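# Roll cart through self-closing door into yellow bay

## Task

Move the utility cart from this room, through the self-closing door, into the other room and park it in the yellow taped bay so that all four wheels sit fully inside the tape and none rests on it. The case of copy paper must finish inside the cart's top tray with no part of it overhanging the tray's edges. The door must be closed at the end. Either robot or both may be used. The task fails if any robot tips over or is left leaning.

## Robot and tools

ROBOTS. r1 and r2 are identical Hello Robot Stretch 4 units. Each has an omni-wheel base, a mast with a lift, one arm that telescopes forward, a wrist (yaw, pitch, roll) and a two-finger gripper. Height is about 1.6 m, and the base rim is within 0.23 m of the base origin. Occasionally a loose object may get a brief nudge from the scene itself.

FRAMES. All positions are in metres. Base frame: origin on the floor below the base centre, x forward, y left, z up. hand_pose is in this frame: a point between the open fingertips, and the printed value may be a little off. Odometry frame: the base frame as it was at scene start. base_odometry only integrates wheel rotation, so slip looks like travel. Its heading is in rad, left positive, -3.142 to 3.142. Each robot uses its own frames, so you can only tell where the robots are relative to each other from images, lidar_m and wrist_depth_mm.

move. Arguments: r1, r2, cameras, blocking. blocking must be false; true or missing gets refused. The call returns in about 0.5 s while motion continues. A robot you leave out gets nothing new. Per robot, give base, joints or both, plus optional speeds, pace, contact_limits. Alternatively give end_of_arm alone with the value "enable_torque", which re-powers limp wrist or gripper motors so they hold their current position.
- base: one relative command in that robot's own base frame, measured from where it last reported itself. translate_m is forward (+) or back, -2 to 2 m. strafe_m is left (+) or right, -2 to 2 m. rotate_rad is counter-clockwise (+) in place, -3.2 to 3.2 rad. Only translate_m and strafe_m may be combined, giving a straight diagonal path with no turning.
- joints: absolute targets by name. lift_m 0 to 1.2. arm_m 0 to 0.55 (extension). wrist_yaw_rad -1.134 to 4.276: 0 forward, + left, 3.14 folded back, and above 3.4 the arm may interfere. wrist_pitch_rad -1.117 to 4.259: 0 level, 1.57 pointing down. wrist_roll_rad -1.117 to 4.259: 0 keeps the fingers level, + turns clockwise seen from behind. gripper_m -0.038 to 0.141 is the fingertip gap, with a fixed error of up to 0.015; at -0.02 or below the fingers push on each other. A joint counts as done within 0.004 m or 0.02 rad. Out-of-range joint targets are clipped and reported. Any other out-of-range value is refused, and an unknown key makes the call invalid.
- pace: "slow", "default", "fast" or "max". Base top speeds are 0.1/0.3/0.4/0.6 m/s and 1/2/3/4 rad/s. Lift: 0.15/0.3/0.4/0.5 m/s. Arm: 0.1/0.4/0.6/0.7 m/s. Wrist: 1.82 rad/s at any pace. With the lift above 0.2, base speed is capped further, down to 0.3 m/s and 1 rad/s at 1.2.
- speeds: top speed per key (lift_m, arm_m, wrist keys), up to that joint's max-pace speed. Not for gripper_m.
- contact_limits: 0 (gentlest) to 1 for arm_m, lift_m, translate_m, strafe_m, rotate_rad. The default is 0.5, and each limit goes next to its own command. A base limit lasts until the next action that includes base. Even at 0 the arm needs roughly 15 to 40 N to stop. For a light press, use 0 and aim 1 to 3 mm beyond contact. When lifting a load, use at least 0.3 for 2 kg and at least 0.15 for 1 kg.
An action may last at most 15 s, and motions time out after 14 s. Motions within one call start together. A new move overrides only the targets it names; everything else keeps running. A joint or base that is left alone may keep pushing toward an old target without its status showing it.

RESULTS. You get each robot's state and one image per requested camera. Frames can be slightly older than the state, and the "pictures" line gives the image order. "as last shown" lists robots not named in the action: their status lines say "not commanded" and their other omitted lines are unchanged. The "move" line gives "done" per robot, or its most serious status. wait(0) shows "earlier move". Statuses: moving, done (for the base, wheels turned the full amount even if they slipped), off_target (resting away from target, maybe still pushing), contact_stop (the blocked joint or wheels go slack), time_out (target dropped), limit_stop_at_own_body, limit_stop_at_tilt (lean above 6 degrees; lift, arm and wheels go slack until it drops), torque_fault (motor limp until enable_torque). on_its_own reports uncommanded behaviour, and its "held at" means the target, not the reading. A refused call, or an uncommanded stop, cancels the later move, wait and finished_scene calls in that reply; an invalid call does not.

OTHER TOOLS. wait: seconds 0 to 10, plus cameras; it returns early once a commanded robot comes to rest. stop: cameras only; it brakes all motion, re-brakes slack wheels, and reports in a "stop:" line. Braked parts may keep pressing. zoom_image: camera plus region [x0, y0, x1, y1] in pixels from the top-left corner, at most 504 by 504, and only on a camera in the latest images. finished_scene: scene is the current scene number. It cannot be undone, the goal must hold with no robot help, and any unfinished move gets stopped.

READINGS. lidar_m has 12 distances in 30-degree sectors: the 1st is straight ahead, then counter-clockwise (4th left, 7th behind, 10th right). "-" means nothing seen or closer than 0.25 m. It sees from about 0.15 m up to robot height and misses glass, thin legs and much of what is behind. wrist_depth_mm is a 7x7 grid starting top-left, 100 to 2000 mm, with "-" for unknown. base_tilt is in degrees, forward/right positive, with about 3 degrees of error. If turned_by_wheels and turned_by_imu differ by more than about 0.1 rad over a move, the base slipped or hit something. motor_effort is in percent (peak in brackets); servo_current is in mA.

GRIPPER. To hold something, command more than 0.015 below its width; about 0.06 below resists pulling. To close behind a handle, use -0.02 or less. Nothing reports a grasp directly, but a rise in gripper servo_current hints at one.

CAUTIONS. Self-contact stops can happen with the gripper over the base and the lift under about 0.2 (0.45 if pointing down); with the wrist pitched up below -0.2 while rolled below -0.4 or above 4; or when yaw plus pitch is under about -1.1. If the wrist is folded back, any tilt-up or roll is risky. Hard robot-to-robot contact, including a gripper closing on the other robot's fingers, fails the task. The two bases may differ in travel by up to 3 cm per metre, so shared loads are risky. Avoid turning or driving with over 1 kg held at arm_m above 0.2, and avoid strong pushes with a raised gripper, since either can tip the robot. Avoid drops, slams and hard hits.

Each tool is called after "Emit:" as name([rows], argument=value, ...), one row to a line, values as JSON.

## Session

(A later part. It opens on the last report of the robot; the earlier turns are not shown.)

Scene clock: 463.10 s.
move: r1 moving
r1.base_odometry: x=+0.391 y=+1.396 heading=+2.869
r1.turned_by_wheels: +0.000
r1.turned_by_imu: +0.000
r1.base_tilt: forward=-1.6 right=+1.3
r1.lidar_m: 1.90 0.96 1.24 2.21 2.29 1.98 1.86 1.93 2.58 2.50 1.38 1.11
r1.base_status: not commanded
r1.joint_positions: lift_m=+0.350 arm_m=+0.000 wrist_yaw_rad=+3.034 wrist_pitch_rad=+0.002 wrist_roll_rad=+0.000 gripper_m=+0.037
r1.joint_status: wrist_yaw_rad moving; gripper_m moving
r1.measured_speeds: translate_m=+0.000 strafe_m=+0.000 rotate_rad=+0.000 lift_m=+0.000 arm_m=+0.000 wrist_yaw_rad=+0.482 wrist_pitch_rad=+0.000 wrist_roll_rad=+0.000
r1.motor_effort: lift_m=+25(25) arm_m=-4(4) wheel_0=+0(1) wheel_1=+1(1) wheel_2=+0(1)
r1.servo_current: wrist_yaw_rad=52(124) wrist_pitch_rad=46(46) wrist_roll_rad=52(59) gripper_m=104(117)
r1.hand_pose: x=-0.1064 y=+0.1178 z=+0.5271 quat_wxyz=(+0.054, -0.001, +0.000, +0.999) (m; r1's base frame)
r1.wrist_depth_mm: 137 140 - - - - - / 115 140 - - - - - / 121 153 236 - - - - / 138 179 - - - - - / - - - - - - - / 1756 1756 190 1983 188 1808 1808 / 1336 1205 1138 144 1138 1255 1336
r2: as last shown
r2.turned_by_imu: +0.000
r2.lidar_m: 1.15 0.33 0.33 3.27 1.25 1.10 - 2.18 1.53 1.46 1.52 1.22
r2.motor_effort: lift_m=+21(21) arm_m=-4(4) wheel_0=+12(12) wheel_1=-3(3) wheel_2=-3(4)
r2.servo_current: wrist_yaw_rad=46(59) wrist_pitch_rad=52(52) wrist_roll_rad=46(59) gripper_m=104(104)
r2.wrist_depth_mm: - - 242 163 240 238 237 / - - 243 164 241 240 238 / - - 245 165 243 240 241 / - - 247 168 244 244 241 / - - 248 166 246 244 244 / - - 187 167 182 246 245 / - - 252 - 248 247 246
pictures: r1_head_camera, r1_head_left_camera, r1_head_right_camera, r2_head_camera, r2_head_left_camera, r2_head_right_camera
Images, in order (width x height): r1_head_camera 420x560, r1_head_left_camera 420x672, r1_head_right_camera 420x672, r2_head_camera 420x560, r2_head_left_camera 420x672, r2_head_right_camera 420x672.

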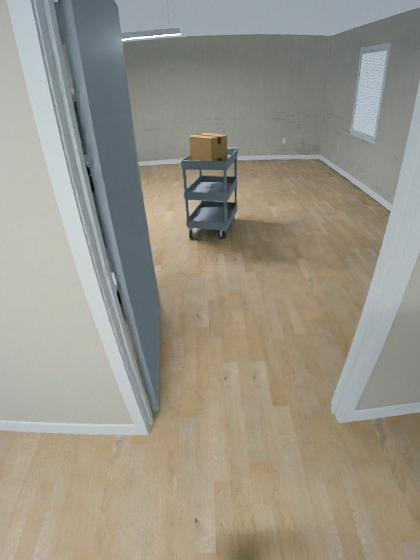

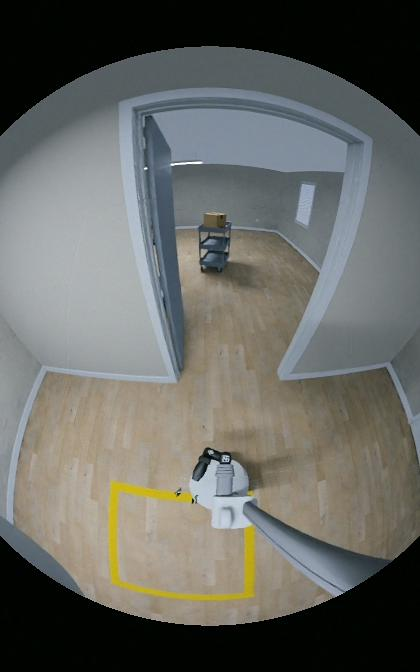

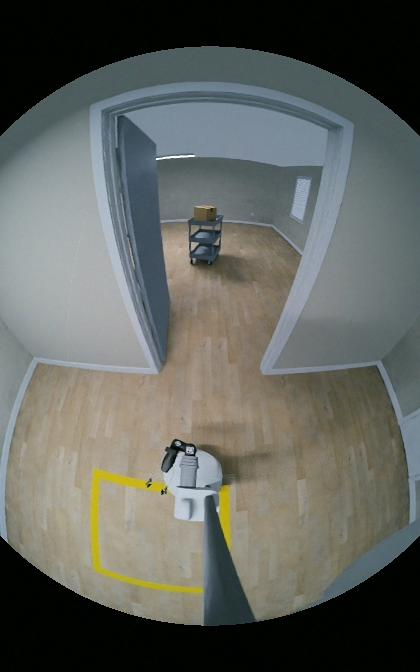

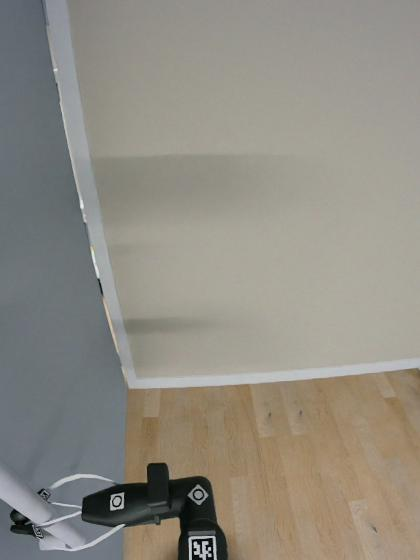

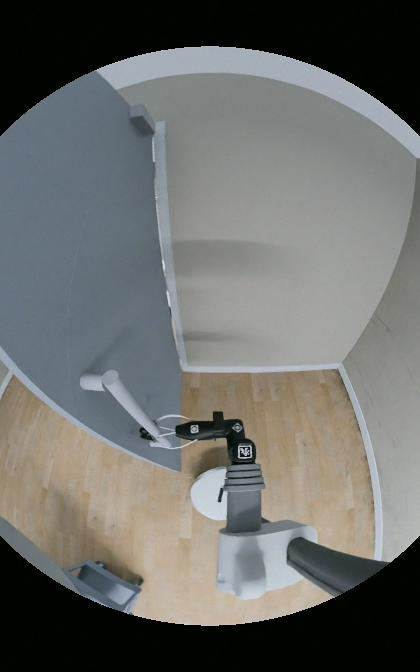

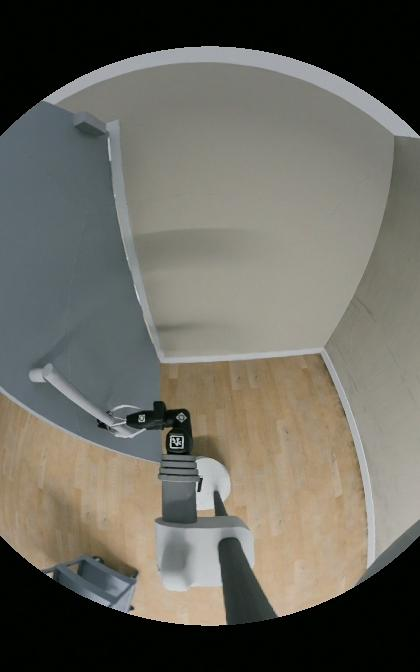

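Emit:
move(blocking=false, r1={"base":{"translate_m":0.25,"strafe_m":-0.15}}, cameras=[])

Emit:
wait(seconds=2, cameras=["r1_head_camera"])

Scene clock: 479.63 s.
earlier move: r1 done
move: r1 moving
r1.base_odometry: x=+0.366 y=+1.422 heading=+2.869
r1.turned_by_wheels: +0.000
r1.turned_by_imu: +0.000
r1.base_tilt: forward=-1.6 right=+1.3
r1.lidar_m: 3.04 0.96 1.21 2.21 2.29 2.00 1.88 1.98 2.60 2.47 1.35 1.08
r1.base_status: translate_m moving; strafe_m moving
r1.joint_positions: lift_m=+0.350 arm_m=+0.000 wrist_yaw_rad=+3.047 wrist_pitch_rad=+0.002 wrist_roll_rad=+0.000 gripper_m=+0.001
r1.joint_status: all done
r1.measured_speeds: translate_m=+0.121 strafe_m=-0.072 rotate_rad=+0.004 lift_m=+0.000 arm_m=+0.000 wrist_yaw_rad=+0.000 wrist_pitch_rad=+0.000 wrist_roll_rad=+0.000
r1.motor_effort: lift_m=+25(25) arm_m=-4(4) wheel_0=+11(11) wheel_1=-4(4) wheel_2=-8(9)
r1.servo_current: wrist_yaw_rad=39(65) wrist_pitch_rad=39(46) wrist_roll_rad=46(59) gripper_m=46(52)
r1.hand_pose: x=-0.1079 y=+0.1142 z=+0.5271 quat_wxyz=(+0.047, -0.001, +0.000, +0.999) (m; r1's base frame)
r1.wrist_depth_mm: 136 139 - - - - - / 113 139 - - - - - / 115 140 281 - - - - / 137 163 - - - - - / - - - - - - - / 1708 1708 190 203 1863 1863 1808 / 1366 1281 182 146 145 1255 1308
r2: as last shown
r2.base_tilt: forward=-0.6 right=+0.0
r2.lidar_m: 1.15 0.31 0.31 3.27 1.27 1.10 - 2.16 1.55 1.47 1.53 1.21
r2.servo_current: wrist_yaw_rad=46(52) wrist_pitch_rad=46(52) wrist_roll_rad=52(52) gripper_m=104(111)
r2.wrist_depth_mm: - - 242 163 240 238 238 / - - 244 164 241 240 238 / - - 245 164 244 241 241 / - - 246 167 244 243 243 / - - 249 166 245 245 243 / - - 187 167 182 247 245 / - - 251 - 249 247 247
pictures: none
No camera images: "cameras" was empty.

Scene clock: 481.43 s.
earlier move: r1 done
r1.base_odometry: x=+0.190 y=+1.608 heading=+2.869
r1.turned_by_wheels: +0.000
r1.turned_by_imu: -0.001
r1.base_tilt: forward=-1.6 right=+1.3
r1.lidar_m: 2.82 0.84 0.94 2.24 2.43 2.23 2.07 2.19 2.47 2.34 1.05 0.81
r1.base_status: done
r1.joint_positions: lift_m=+0.350 arm_m=+0.000 wrist_yaw_rad=+3.047 wrist_pitch_rad=+0.002 wrist_roll_rad=+0.000 gripper_m=+0.001
r1.joint_status: all done
r1.measured_speeds: all 0
r1.motor_effort: lift_m=+25(25) arm_m=-4(4) wheel_0=+2(11) wheel_1=-3(5) wheel_2=+0(10)
r1.servo_current: wrist_yaw_rad=52(65) wrist_pitch_rad=46(52) wrist_roll_rad=52(65) gripper_m=46(59)
r1.hand_pose: x=-0.1079 y=+0.1142 z=+0.5271 quat_wxyz=(+0.047, -0.001, +0.000, +0.999) (m; r1's base frame)
r1.wrist_depth_mm: 136 138 - - - - - / 114 139 - - - - - / 116 140 282 - - - - / 137 163 - - - - - / - - - - - - - / 1921 1808 1618 204 1921 1921 1808 / 1336 1255 187 183 156 1229 1336
r2.base_odometry: x=-2.319 y=-2.388 heading=-2.139
r2.turned_by_wheels: +0.000
r2.turned_by_imu: +0.000
r2.base_tilt: forward=-0.7 right=+0.1
r2.lidar_m: 1.16 0.31 0.32 3.28 1.27 1.10 - 2.15 1.55 1.46 1.52 1.22
r2.base_status: not commanded
r2.joint_positions: lift_m=+0.840 arm_m=+0.000 wrist_yaw_rad=+1.653 wrist_pitch_rad=+0.008 wrist_roll_rad=+0.000 gripper_m=-0.024
r2.joint_status: not commanded
r2.measured_speeds: all 0
r2.motor_effort: lift_m=+21(21) arm_m=-4(4) wheel_0=+12(12) wheel_1=-3(3) wheel_2=-3(4)
r2.servo_current: wrist_yaw_rad=46(59) wrist_pitch_rad=46(59) wrist_roll_rad=39(59) gripper_m=98(111)
r2.hand_pose: x=+0.2344 y=+0.2946 z=+1.0157 quat_wxyz=(+0.677, -0.003, +0.003, +0.736) (m; r2's base frame)
r2.wrist_depth_mm: - - 242 162 239 239 237 / - - 244 164 241 240 237 / - - 246 165 243 241 241 / - - 247 167 244 243 242 / - - 249 166 245 244 243 / - - 187 167 182 246 245 / - - 251 - 249 246 246
wait: 1.80 of 2 s (r1 has come to rest)
pictures: r1_head_camera
Images, in order (width x height): r1_head_camera 420x560.

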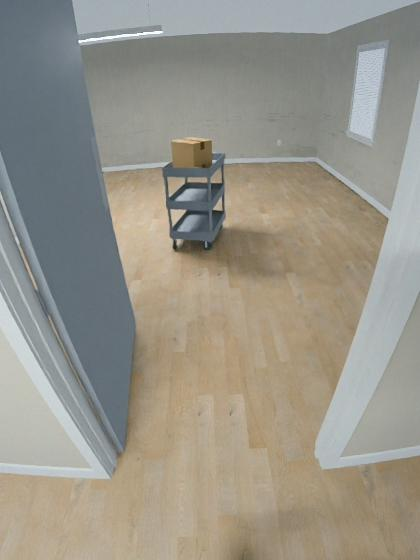

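Emit:
move(blocking=false, r1={"base":{"translate_m":1.75,"strafe_m":-0.07}}, cameras=[])

Emit:
wait(seconds=9, cameras=["r1_head_camera","r1_head_left_camera","r1_head_right_camera"])

Scene clock: 487.83 s.
move: r1 moving
r1.base_odometry: x=+0.161 y=+1.618 heading=+2.869
r1.turned_by_wheels: +0.000
r1.turned_by_imu: +0.000
r1.base_tilt: forward=-1.6 right=+1.3
r1.lidar_m: 2.78 0.84 0.90 2.12 2.45 2.25 2.14 2.20 2.46 2.31 0.98 0.79
r1.base_status: translate_m moving; strafe_m moving
r1.joint_positions: lift_m=+0.350 arm_m=+0.000 wrist_yaw_rad=+3.047 wrist_pitch_rad=+0.002 wrist_roll_rad=+0.000 gripper_m=+0.001
r1.joint_status: not commanded
r1.measured_speeds: translate_m=+0.122 strafe_m=-0.006 rotate_rad=-0.003 lift_m=+0.000 arm_m=+0.000 wrist_yaw_rad=+0.000 wrist_pitch_rad=+0.000 wrist_roll_rad=+0.000
r1.motor_effort: lift_m=+25(25) arm_m=-4(4) wheel_0=+7(9) wheel_1=+4(7) wheel_2=-7(9)
r1.servo_current: wrist_yaw_rad=59(65) wrist_pitch_rad=52(52) wrist_roll_rad=39(65) gripper_m=39(52)
r1.hand_pose: x=-0.1079 y=+0.1142 z=+0.5271 quat_wxyz=(+0.047, -0.001, +0.000, +0.999) (m; r1's base frame)
r1.wrist_depth_mm: 136 139 - - - - - / 113 139 - - - - - / 118 140 281 - - - - / 137 165 - - - - - / - - - - - - - / 1921 1921 1618 204 1863 1863 1808 / 1336 1281 187 183 156 1229 1308
r2: as last shown
r2.base_tilt: forward=-0.7 right=+0.0
r2.lidar_m: 1.16 0.33 0.30 3.26 1.27 1.10 - 2.15 1.53 1.46 1.53 1.23
r2.motor_effort: lift_m=+21(21) arm_m=-4(4) wheel_0=+12(12) wheel_1=-3(3) wheel_2=-4(4)
r2.servo_current: wrist_yaw_rad=52(65) wrist_pitch_rad=46(52) wrist_roll_rad=39(59) gripper_m=98(111)
r2.wrist_depth_mm: - - 243 163 240 238 237 / - - 244 164 241 240 238 / - - 246 164 243 241 240 / - - 247 167 244 243 242 / - - 248 166 246 245 243 / - - 187 167 182 246 245 / - - 251 - 249 247 247
pictures: none
No camera images: "cameras" was empty.

Scene clock: 494.67 s.
earlier move: r1 done
r1.base_odometry: x=-1.476 y=+2.147 heading=+2.869
r1.turned_by_wheels: +0.000
r1.turned_by_imu: +0.000
r1.base_tilt: forward=-1.6 right=+1.3
r1.lidar_m: 1.11 1.16 0.91 0.69 0.69 0.89 3.93 0.94 1.25 2.18 2.24 2.98
r1.base_status: done
r1.joint_positions: lift_m=+0.350 arm_m=+0.000 wrist_yaw_rad=+3.047 wrist_pitch_rad=+0.002 wrist_roll_rad=+0.000 gripper_m=+0.001
r1.joint_status: not commanded
r1.measured_speeds: all 0
r1.motor_effort: lift_m=+24(25) arm_m=-4(4) wheel_0=+2(9) wheel_1=+2(7) wheel_2=+1(10)
r1.servo_current: wrist_yaw_rad=52(72) wrist_pitch_rad=46(52) wrist_roll_rad=52(78) gripper_m=46(59)
r1.hand_pose: x=-0.1079 y=+0.1142 z=+0.5271 quat_wxyz=(+0.047, -0.001, +0.000, +0.999) (m; r1's base frame)
r1.wrist_depth_mm: 136 139 - - - - - / 116 140 - - - - - / 118 140 - - - - - / 137 165 - - - - - / - - - - - - - / - 1921 1618 203 1808 - - / - 1182 187 183 156 - -
r2.base_odometry: x=-2.319 y=-2.388 heading=-2.139
r2.turned_by_wheels: +0.000
r2.turned_by_imu: +0.001
r2.base_tilt: forward=-0.7 right=+0.0
r2.lidar_m: 1.16 0.32 0.31 0.88 1.27 1.10 - 2.12 1.53 1.46 1.54 1.23
r2.base_status: not commanded
r2.joint_positions: lift_m=+0.840 arm_m=+0.000 wrist_yaw_rad=+1.653 wrist_pitch_rad=+0.008 wrist_roll_rad=+0.000 gripper_m=-0.024
r2.joint_status: not commanded
r2.measured_speeds: all 0
r2.motor_effort: lift_m=+21(21) arm_m=-3(4) wheel_0=+12(12) wheel_1=-3(3) wheel_2=-4(4)
r2.servo_current: wrist_yaw_rad=39(65) wrist_pitch_rad=46(59) wrist_roll_rad=46(65) gripper_m=111(111)
r2.hand_pose: x=+0.2344 y=+0.2946 z=+1.0157 quat_wxyz=(+0.677, -0.003, +0.003, +0.736) (m; r2's base frame)
r2.wrist_depth_mm: - - 242 163 239 238 237 / - - 243 164 241 240 240 / - - 245 164 243 240 240 / - - 247 167 245 243 241 / - - 248 166 247 245 244 / - - 187 167 182 246 245 / - - 252 - 250 247 246
wait: 6.83 of 9 s (r1 has come to rest)
pictures: r1_head_camera, r1_head_left_camera, r1_head_right_camera
Images, in order (width x height): r1_head_camera 420x560, r1_head_left_camera 420x672, r1_head_right_camera 420x672.

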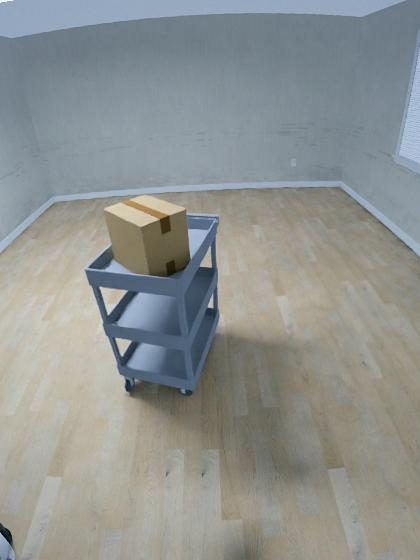

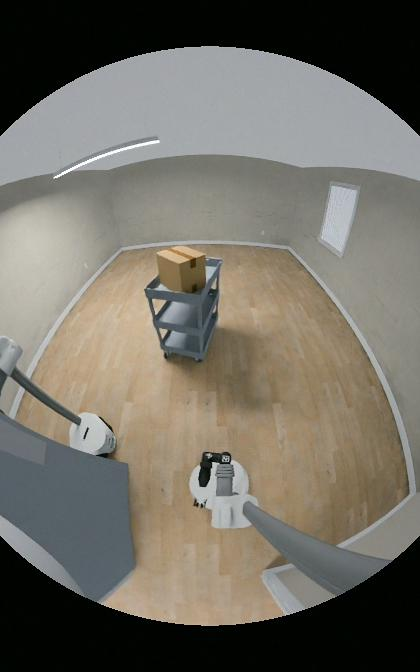

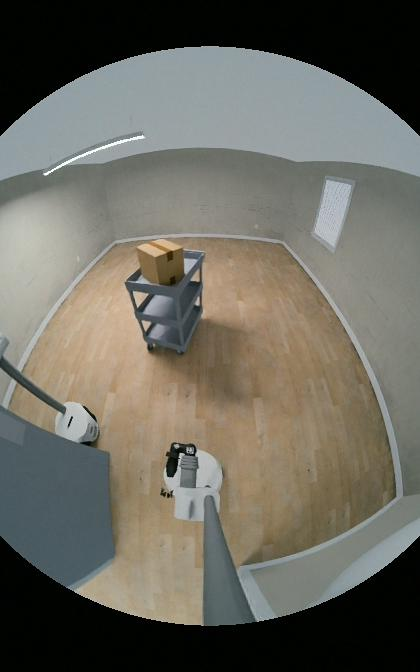

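Emit:
move(blocking=false, r1={"base":{"strafe_m":-0.95}}, cameras=[])

Emit:
wait(seconds=6, cameras=["r1_head_camera"])

Emit:
move(blocking=false, r1={"base":{"translate_m":1.9}}, cameras=[])

Emit:
wait(seconds=9, cameras=["r1_head_left_camera","r1_head_camera"])

Scene clock: 502.50 s.
move: r1 moving
r1.base_odometry: x=-1.466 y=+2.181 heading=+2.869
r1.turned_by_wheels: +0.000
r1.turned_by_imu: +0.000
r1.base_tilt: forward=-1.6 right=+1.3
r1.lidar_m: 1.12 1.14 0.93 0.72 0.75 0.94 4.02 0.94 1.25 2.15 2.20 2.93
r1.base_status: strafe_m moving
r1.joint_positions: lift_m=+0.350 arm_m=+0.000 wrist_yaw_rad=+3.047 wrist_pitch_rad=+0.002 wrist_roll_rad=+0.000 gripper_m=+0.001
r1.joint_status: not commanded
r1.measured_speeds: translate_m=+0.000 strafe_m=-0.142 rotate_rad=-0.001 lift_m=+0.000 arm_m=+0.000 wrist_yaw_rad=+0.000 wrist_pitch_rad=+0.000 wrist_roll_rad=+0.000
r1.motor_effort: lift_m=+24(25) arm_m=-4(4) wheel_0=+8(11) wheel_1=-8(11) wheel_2=+0(2)
r1.servo_current: wrist_yaw_rad=46(65) wrist_pitch_rad=52(52) wrist_roll_rad=46(59) gripper_m=46(52)
r1.hand_pose: x=-0.1079 y=+0.1142 z=+0.5271 quat_wxyz=(+0.047, -0.001, +0.000, +0.999) (m; r1's base frame)
r1.wrist_depth_mm: 136 139 - - - - - / 112 140 - - - - - / 119 140 - - - - - / 137 175 - - - - - / - - - - - - - / - 1756 1618 203 1808 1098 - / - 1008 188 183 155 - -
r2: as last shown
r2.turned_by_imu: +0.000
r2.base_tilt: forward=-0.6 right=+0.1
r2.lidar_m: 1.14 0.35 0.31 0.93 1.28 1.10 - 2.12 1.52 1.48 1.53 1.22
r2.motor_effort: lift_m=+21(21) arm_m=-4(4) wheel_0=+11(12) wheel_1=-2(3) wheel_2=-4(4)
r2.servo_current: wrist_yaw_rad=52(52) wrist_pitch_rad=46(52) wrist_roll_rad=46(65) gripper_m=111(111)
r2.wrist_depth_mm: - - 241 163 239 239 237 / - - 243 164 241 240 239 / - - 245 164 243 242 240 / - - 247 167 244 242 242 / - - 249 166 246 243 244 / - - 187 167 182 246 245 / - - 251 - 250 246 247
pictures: none
No camera images: "cameras" was empty.

Scene clock: 506.50 s.
earlier move: r1 done
r1.base_odometry: x=-1.221 y=+3.062 heading=+2.869
r1.turned_by_wheels: +0.000
r1.turned_by_imu: -0.005
r1.base_tilt: forward=-1.6 right=+1.3
r1.lidar_m: 4.08 1.59 1.55 1.61 1.65 0.91 0.83 0.88 1.16 1.23 1.28 1.69
r1.base_status: done
r1.joint_positions: lift_m=+0.350 arm_m=+0.000 wrist_yaw_rad=+3.047 wrist_pitch_rad=+0.002 wrist_roll_rad=+0.000 gripper_m=+0.001
r1.joint_status: not commanded
r1.measured_speeds: all 0
r1.motor_effort: lift_m=+24(25) arm_m=-4(4) wheel_0=+0(12) wheel_1=+1(11) wheel_2=+0(2)
r1.servo_current: wrist_yaw_rad=46(72) wrist_pitch_rad=39(52) wrist_roll_rad=46(72) gripper_m=52(59)
r1.hand_pose: x=-0.1079 y=+0.1142 z=+0.5272 quat_wxyz=(+0.047, -0.001, +0.000, +0.999) (m; r1's base frame)
r1.wrist_depth_mm: 136 139 - - - - - / 116 139 - - - - - / 118 140 241 - - - - / 137 165 - - - - - / - - - - - - - / - - 186 203 175 1863 1863 / - 132 158 145 135 1281 1336
r2.base_odometry: x=-2.319 y=-2.388 heading=-2.139
r2.turned_by_wheels: +0.000
r2.turned_by_imu: +0.001
r2.base_tilt: forward=-0.6 right=+0.0
r2.lidar_m: 1.15 0.35 0.31 1.84 1.25 1.11 - 2.13 1.53 1.45 1.51 1.21
r2.base_status: not commanded
r2.joint_positions: lift_m=+0.840 arm_m=+0.000 wrist_yaw_rad=+1.653 wrist_pitch_rad=+0.008 wrist_roll_rad=+0.000 gripper_m=-0.024
r2.joint_status: not commanded
r2.measured_speeds: all 0
r2.motor_effort: lift_m=+21(21) arm_m=-4(4) wheel_0=+12(12) wheel_1=-3(3) wheel_2=-3(4)
r2.servo_current: wrist_yaw_rad=46(65) wrist_pitch_rad=46(59) wrist_roll_rad=52(65) gripper_m=104(111)
r2.hand_pose: x=+0.2344 y=+0.2946 z=+1.0157 quat_wxyz=(+0.677, -0.003, +0.003, +0.736) (m; r2's base frame)
r2.wrist_depth_mm: - - 243 163 240 239 237 / - - 244 164 241 240 238 / - - 245 164 243 242 240 / - - 245 167 245 243 242 / - - 249 166 245 244 244 / - - 187 167 182 247 245 / - - 252 - 248 246 246
wait: 4.00 of 6 s (r1 has come to rest)
pictures: r1_head_camera
Images, in order (width x height): r1_head_camera 420x560.

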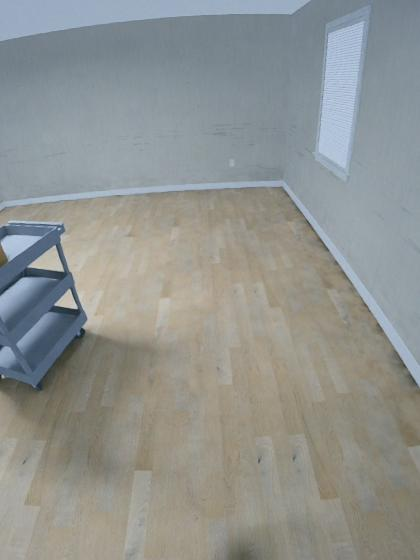

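Scene clock: 507.00 s.
move: r1 moving
r1.base_odometry: x=-1.251 y=+3.070 heading=+2.870
r1.turned_by_wheels: +0.000
r1.turned_by_imu: +0.000
r1.base_tilt: forward=-1.6 right=+1.3
r1.lidar_m: 4.06 1.57 1.54 1.62 1.66 0.91 0.86 0.90 1.21 1.23 1.28 1.70
r1.base_status: translate_m moving
r1.joint_positions: lift_m=+0.350 arm_m=+0.000 wrist_yaw_rad=+3.047 wrist_pitch_rad=+0.002 wrist_roll_rad=+0.000 gripper_m=+0.001
r1.joint_status: not commanded
r1.measured_speeds: translate_m=+0.122 strafe_m=+0.000 rotate_rad=+0.002 lift_m=+0.000 arm_m=+0.000 wrist_yaw_rad=+0.000 wrist_pitch_rad=+0.000 wrist_roll_rad=+0.000
r1.motor_effort: lift_m=+24(24) arm_m=-4(4) wheel_0=+6(9) wheel_1=+5(6) wheel_2=-9(9)
r1.servo_current: wrist_yaw_rad=39(65) wrist_pitch_rad=39(46) wrist_roll_rad=39(65) gripper_m=46(52)
r1.hand_pose: x=-0.1079 y=+0.1142 z=+0.5272 quat_wxyz=(+0.047, -0.001, +0.000, +0.999) (m; r1's base frame)
r1.wrist_depth_mm: 137 139 - - - - - / 116 140 - - - - - / 117 140 239 - - - - / 137 163 - - - - - / - - - - - - - / - - 187 204 174 1921 1808 / - 132 158 145 135 1281 1336
r2: as last shown
r2.turned_by_imu: +0.000
r2.base_tilt: forward=-0.7 right=+0.0
r2.lidar_m: 1.17 0.34 0.31 1.83 1.25 1.09 - 2.14 1.53 1.46 1.51 1.22
r2.motor_effort: lift_m=+21(21) arm_m=-4(4) wheel_0=+12(12) wheel_1=-3(3) wheel_2=-4(4)
r2.servo_current: wrist_yaw_rad=52(59) wrist_pitch_rad=59(59) wrist_roll_rad=46(52) gripper_m=104(104)
r2.wrist_depth_mm: - - 243 163 239 239 236 / - - 243 165 241 240 237 / - - 245 164 243 241 240 / - - 246 167 246 243 241 / - - 248 166 246 244 243 / - - 187 167 182 247 246 / - - 252 - 249 247 246
pictures: none
No camera images: "cameras" was empty.

Scene clock: 514.33 s.
earlier move: r1 done
r1.base_odometry: x=-3.051 y=+3.572 heading=+2.870
r1.turned_by_wheels: +0.000
r1.turned_by_imu: +0.001
r1.base_tilt: forward=-1.6 right=+1.3
r1.lidar_m: 3.04 3.10 3.80 0.98 1.02 2.49 2.75 1.75 1.22 1.13 1.15 1.50
r1.base_status: done
r1.joint_positions: lift_m=+0.350 arm_m=+0.000 wrist_yaw_rad=+3.047 wrist_pitch_rad=+0.002 wrist_roll_rad=+0.000 gripper_m=+0.001
r1.joint_status: not commanded
r1.measured_speeds: all 0
r1.motor_effort: lift_m=+24(24) arm_m=-4(4) wheel_0=+4(9) wheel_1=+1(7) wheel_2=+2(10)
r1.servo_current: wrist_yaw_rad=33(72) wrist_pitch_rad=39(52) wrist_roll_rad=52(72) gripper_m=52(52)
r1.hand_pose: x=-0.1079 y=+0.1142 z=+0.5272 quat_wxyz=(+0.047, -0.001, +0.000, +0.999) (m; r1's base frame)
r1.wrist_depth_mm: 137 139 - - - - - / 113 139 - - - - - / 119 142 - - - - - / 137 167 - - - - - / - - - - - - - / 1863 1983 1576 203 1863 1921 1808 / 1366 1281 187 184 156 1281 1281
r2.base_odometry: x=-2.319 y=-2.388 heading=-2.139
r2.turned_by_wheels: +0.000
r2.turned_by_imu: +0.001
r2.base_tilt: forward=-0.7 right=+0.0
r2.lidar_m: 1.15 0.34 0.31 3.27 1.24 1.08 - 2.15 1.53 1.46 1.55 1.21
r2.base_status: not commanded
r2.joint_positions: lift_m=+0.840 arm_m=+0.000 wrist_yaw_rad=+1.653 wrist_pitch_rad=+0.008 wrist_roll_rad=+0.000 gripper_m=-0.024
r2.joint_status: not commanded
r2.measured_speeds: all 0
r2.motor_effort: lift_m=+21(21) arm_m=-4(4) wheel_0=+12(12) wheel_1=-3(3) wheel_2=-4(4)
r2.servo_current: wrist_yaw_rad=46(65) wrist_pitch_rad=46(59) wrist_roll_rad=59(65) gripper_m=111(111)
r2.hand_pose: x=+0.2344 y=+0.2946 z=+1.0157 quat_wxyz=(+0.677, -0.003, +0.003, +0.736) (m; r2's base frame)
r2.wrist_depth_mm: - - 241 163 239 238 237 / - - 244 164 241 239 238 / - - 245 164 242 241 240 / - - 247 168 244 243 241 / - - 248 166 244 244 244 / - - 187 167 182 246 245 / - - 251 - 250 246 246
wait: 7.33 of 9 s (r1 has come to rest)
pictures: r1_head_camera, r1_head_left_camera
Images, in order (width x height): r1_head_camera 420x560, r1_head_left_camera 420x672.

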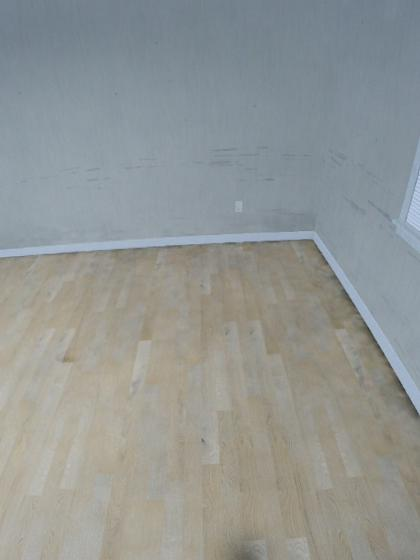

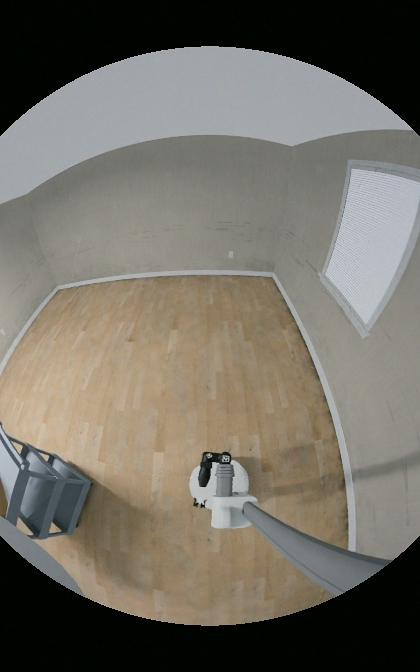

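Emit:
move(blocking=false, r1={"base":{"translate_m":0.75}}, cameras=[])

Emit:
wait(seconds=5, cameras=["r1_head_left_camera"])

Emit:
move(blocking=false, r1={"base":{"strafe_m":1.1},"joints":{"lift_m":0.6}}, cameras=[])

Emit:
wait(seconds=7, cameras=[])

Emit:
wait(seconds=4, cameras=["r1_head_left_camera"])

Emit:
move(blocking=false, r1={"base":{"rotate_rad":3.14}}, cameras=[])

Emit:
wait(seconds=7, cameras=["r1_head_camera","r1_head_left_camera","r1_head_right_camera"])

Scene clock: 523.53 s.
move: r1 moving
r1.base_odometry: x=-3.081 y=+3.580 heading=+2.870
r1.turned_by_wheels: +0.000
r1.turned_by_imu: +0.000
r1.base_tilt: forward=-1.6 right=+1.3
r1.lidar_m: 3.01 3.09 3.78 0.97 1.02 2.51 2.78 1.75 1.21 1.14 1.16 1.54
r1.base_status: translate_m moving
r1.joint_positions: lift_m=+0.350 arm_m=+0.000 wrist_yaw_rad=+3.047 wrist_pitch_rad=+0.002 wrist_roll_rad=+0.000 gripper_m=+0.001
r1.joint_status: not commanded
r1.measured_speeds: translate_m=+0.123 strafe_m=+0.000 rotate_rad=+0.001 lift_m=+0.000 arm_m=+0.000 wrist_yaw_rad=+0.000 wrist_pitch_rad=+0.000 wrist_roll_rad=+0.000
r1.motor_effort: lift_m=+24(24) arm_m=-4(4) wheel_0=+6(7) wheel_1=+6(6) wheel_2=-8(9)
r1.servo_current: wrist_yaw_rad=46(65) wrist_pitch_rad=39(46) wrist_roll_rad=33(59) gripper_m=46(52)
r1.hand_pose: x=-0.1079 y=+0.1142 z=+0.5272 quat_wxyz=(+0.047, -0.001, +0.000, +0.999) (m; r1's base frame)
r1.wrist_depth_mm: 137 139 - - - - - / 112 140 - - - - - / 119 140 - - - - - / 138 175 - - - - - / - - - - - - - / 1863 1863 1618 203 1863 1808 1808 / 1336 1308 187 183 156 1255 1281
r2: as last shown
r2.turned_by_imu: +0.000
r2.lidar_m: 1.15 0.34 0.31 3.28 1.26 1.13 - 2.11 1.53 1.45 1.51 1.22
r2.servo_current: wrist_yaw_rad=33(59) wrist_pitch_rad=52(52) wrist_roll_rad=46(52) gripper_m=111(111)
r2.wrist_depth_mm: - - 242 163 239 238 236 / - - 243 164 241 239 238 / - - 246 164 242 241 240 / - - 247 168 245 244 242 / - - 249 167 247 244 244 / - - 187 167 182 246 245 / - - 251 - 249 247 246
pictures: none
No camera images: "cameras" was empty.

Scene clock: 527.03 s.
earlier move: r1 done
r1.base_odometry: x=-3.773 y=+3.773 heading=+2.870
r1.turned_by_wheels: +0.000
r1.turned_by_imu: +0.000
r1.base_tilt: forward=-1.6 right=+1.3
r1.lidar_m: 2.27 2.37 3.12 3.62 1.30 1.41 3.53 1.69 1.16 1.08 1.08 1.48
r1.base_status: done
r1.joint_positions: lift_m=+0.350 arm_m=+0.000 wrist_yaw_rad=+3.047 wrist_pitch_rad=+0.002 wrist_roll_rad=+0.000 gripper_m=+0.001
r1.joint_status: not commanded
r1.measured_speeds: all 0
r1.motor_effort: lift_m=+24(24) arm_m=-4(4) wheel_0=+2(9) wheel_1=+1(7) wheel_2=+0(11)
r1.servo_current: wrist_yaw_rad=52(72) wrist_pitch_rad=39(52) wrist_roll_rad=52(65) gripper_m=52(59)
r1.hand_pose: x=-0.1079 y=+0.1142 z=+0.5272 quat_wxyz=(+0.047, -0.001, +0.000, +0.999) (m; r1's base frame)
r1.wrist_depth_mm: 136 139 - - - - - / 119 139 - - - - 1430 / 120 149 - - - - - / 138 171 - - - - - / - - - - - - - / 1921 1983 1618 204 1921 1863 - / 1366 1281 187 183 156 1255 1229
r2.base_odometry: x=-2.319 y=-2.388 heading=-2.139
r2.turned_by_wheels: +0.000
r2.turned_by_imu: +0.000
r2.base_tilt: forward=-0.7 right=+0.0
r2.lidar_m: 1.15 0.34 0.30 3.28 1.26 1.11 - 2.14 1.53 1.46 1.53 1.20
r2.base_status: not commanded
r2.joint_positions: lift_m=+0.840 arm_m=+0.000 wrist_yaw_rad=+1.653 wrist_pitch_rad=+0.008 wrist_roll_rad=+0.000 gripper_m=-0.024
r2.joint_status: not commanded
r2.measured_speeds: all 0
r2.motor_effort: lift_m=+21(21) arm_m=-4(4) wheel_0=+12(12) wheel_1=-2(3) wheel_2=-3(4)
r2.servo_current: wrist_yaw_rad=52(65) wrist_pitch_rad=52(59) wrist_roll_rad=52(59) gripper_m=104(111)
r2.hand_pose: x=+0.2344 y=+0.2946 z=+1.0157 quat_wxyz=(+0.677, -0.003, +0.003, +0.736) (m; r2's base frame)
r2.wrist_depth_mm: - - 242 163 240 238 237 / - - 243 164 240 239 238 / - - 245 164 242 242 240 / - - 246 167 244 244 241 / - - 248 166 245 243 244 / - - 186 167 182 245 244 / - - 251 - 248 247 247
wait: 3.50 of 5 s (r1 has come to rest)
pictures: r1_head_left_camera
Images, in order (width x height): r1_head_left_camera 420x672.

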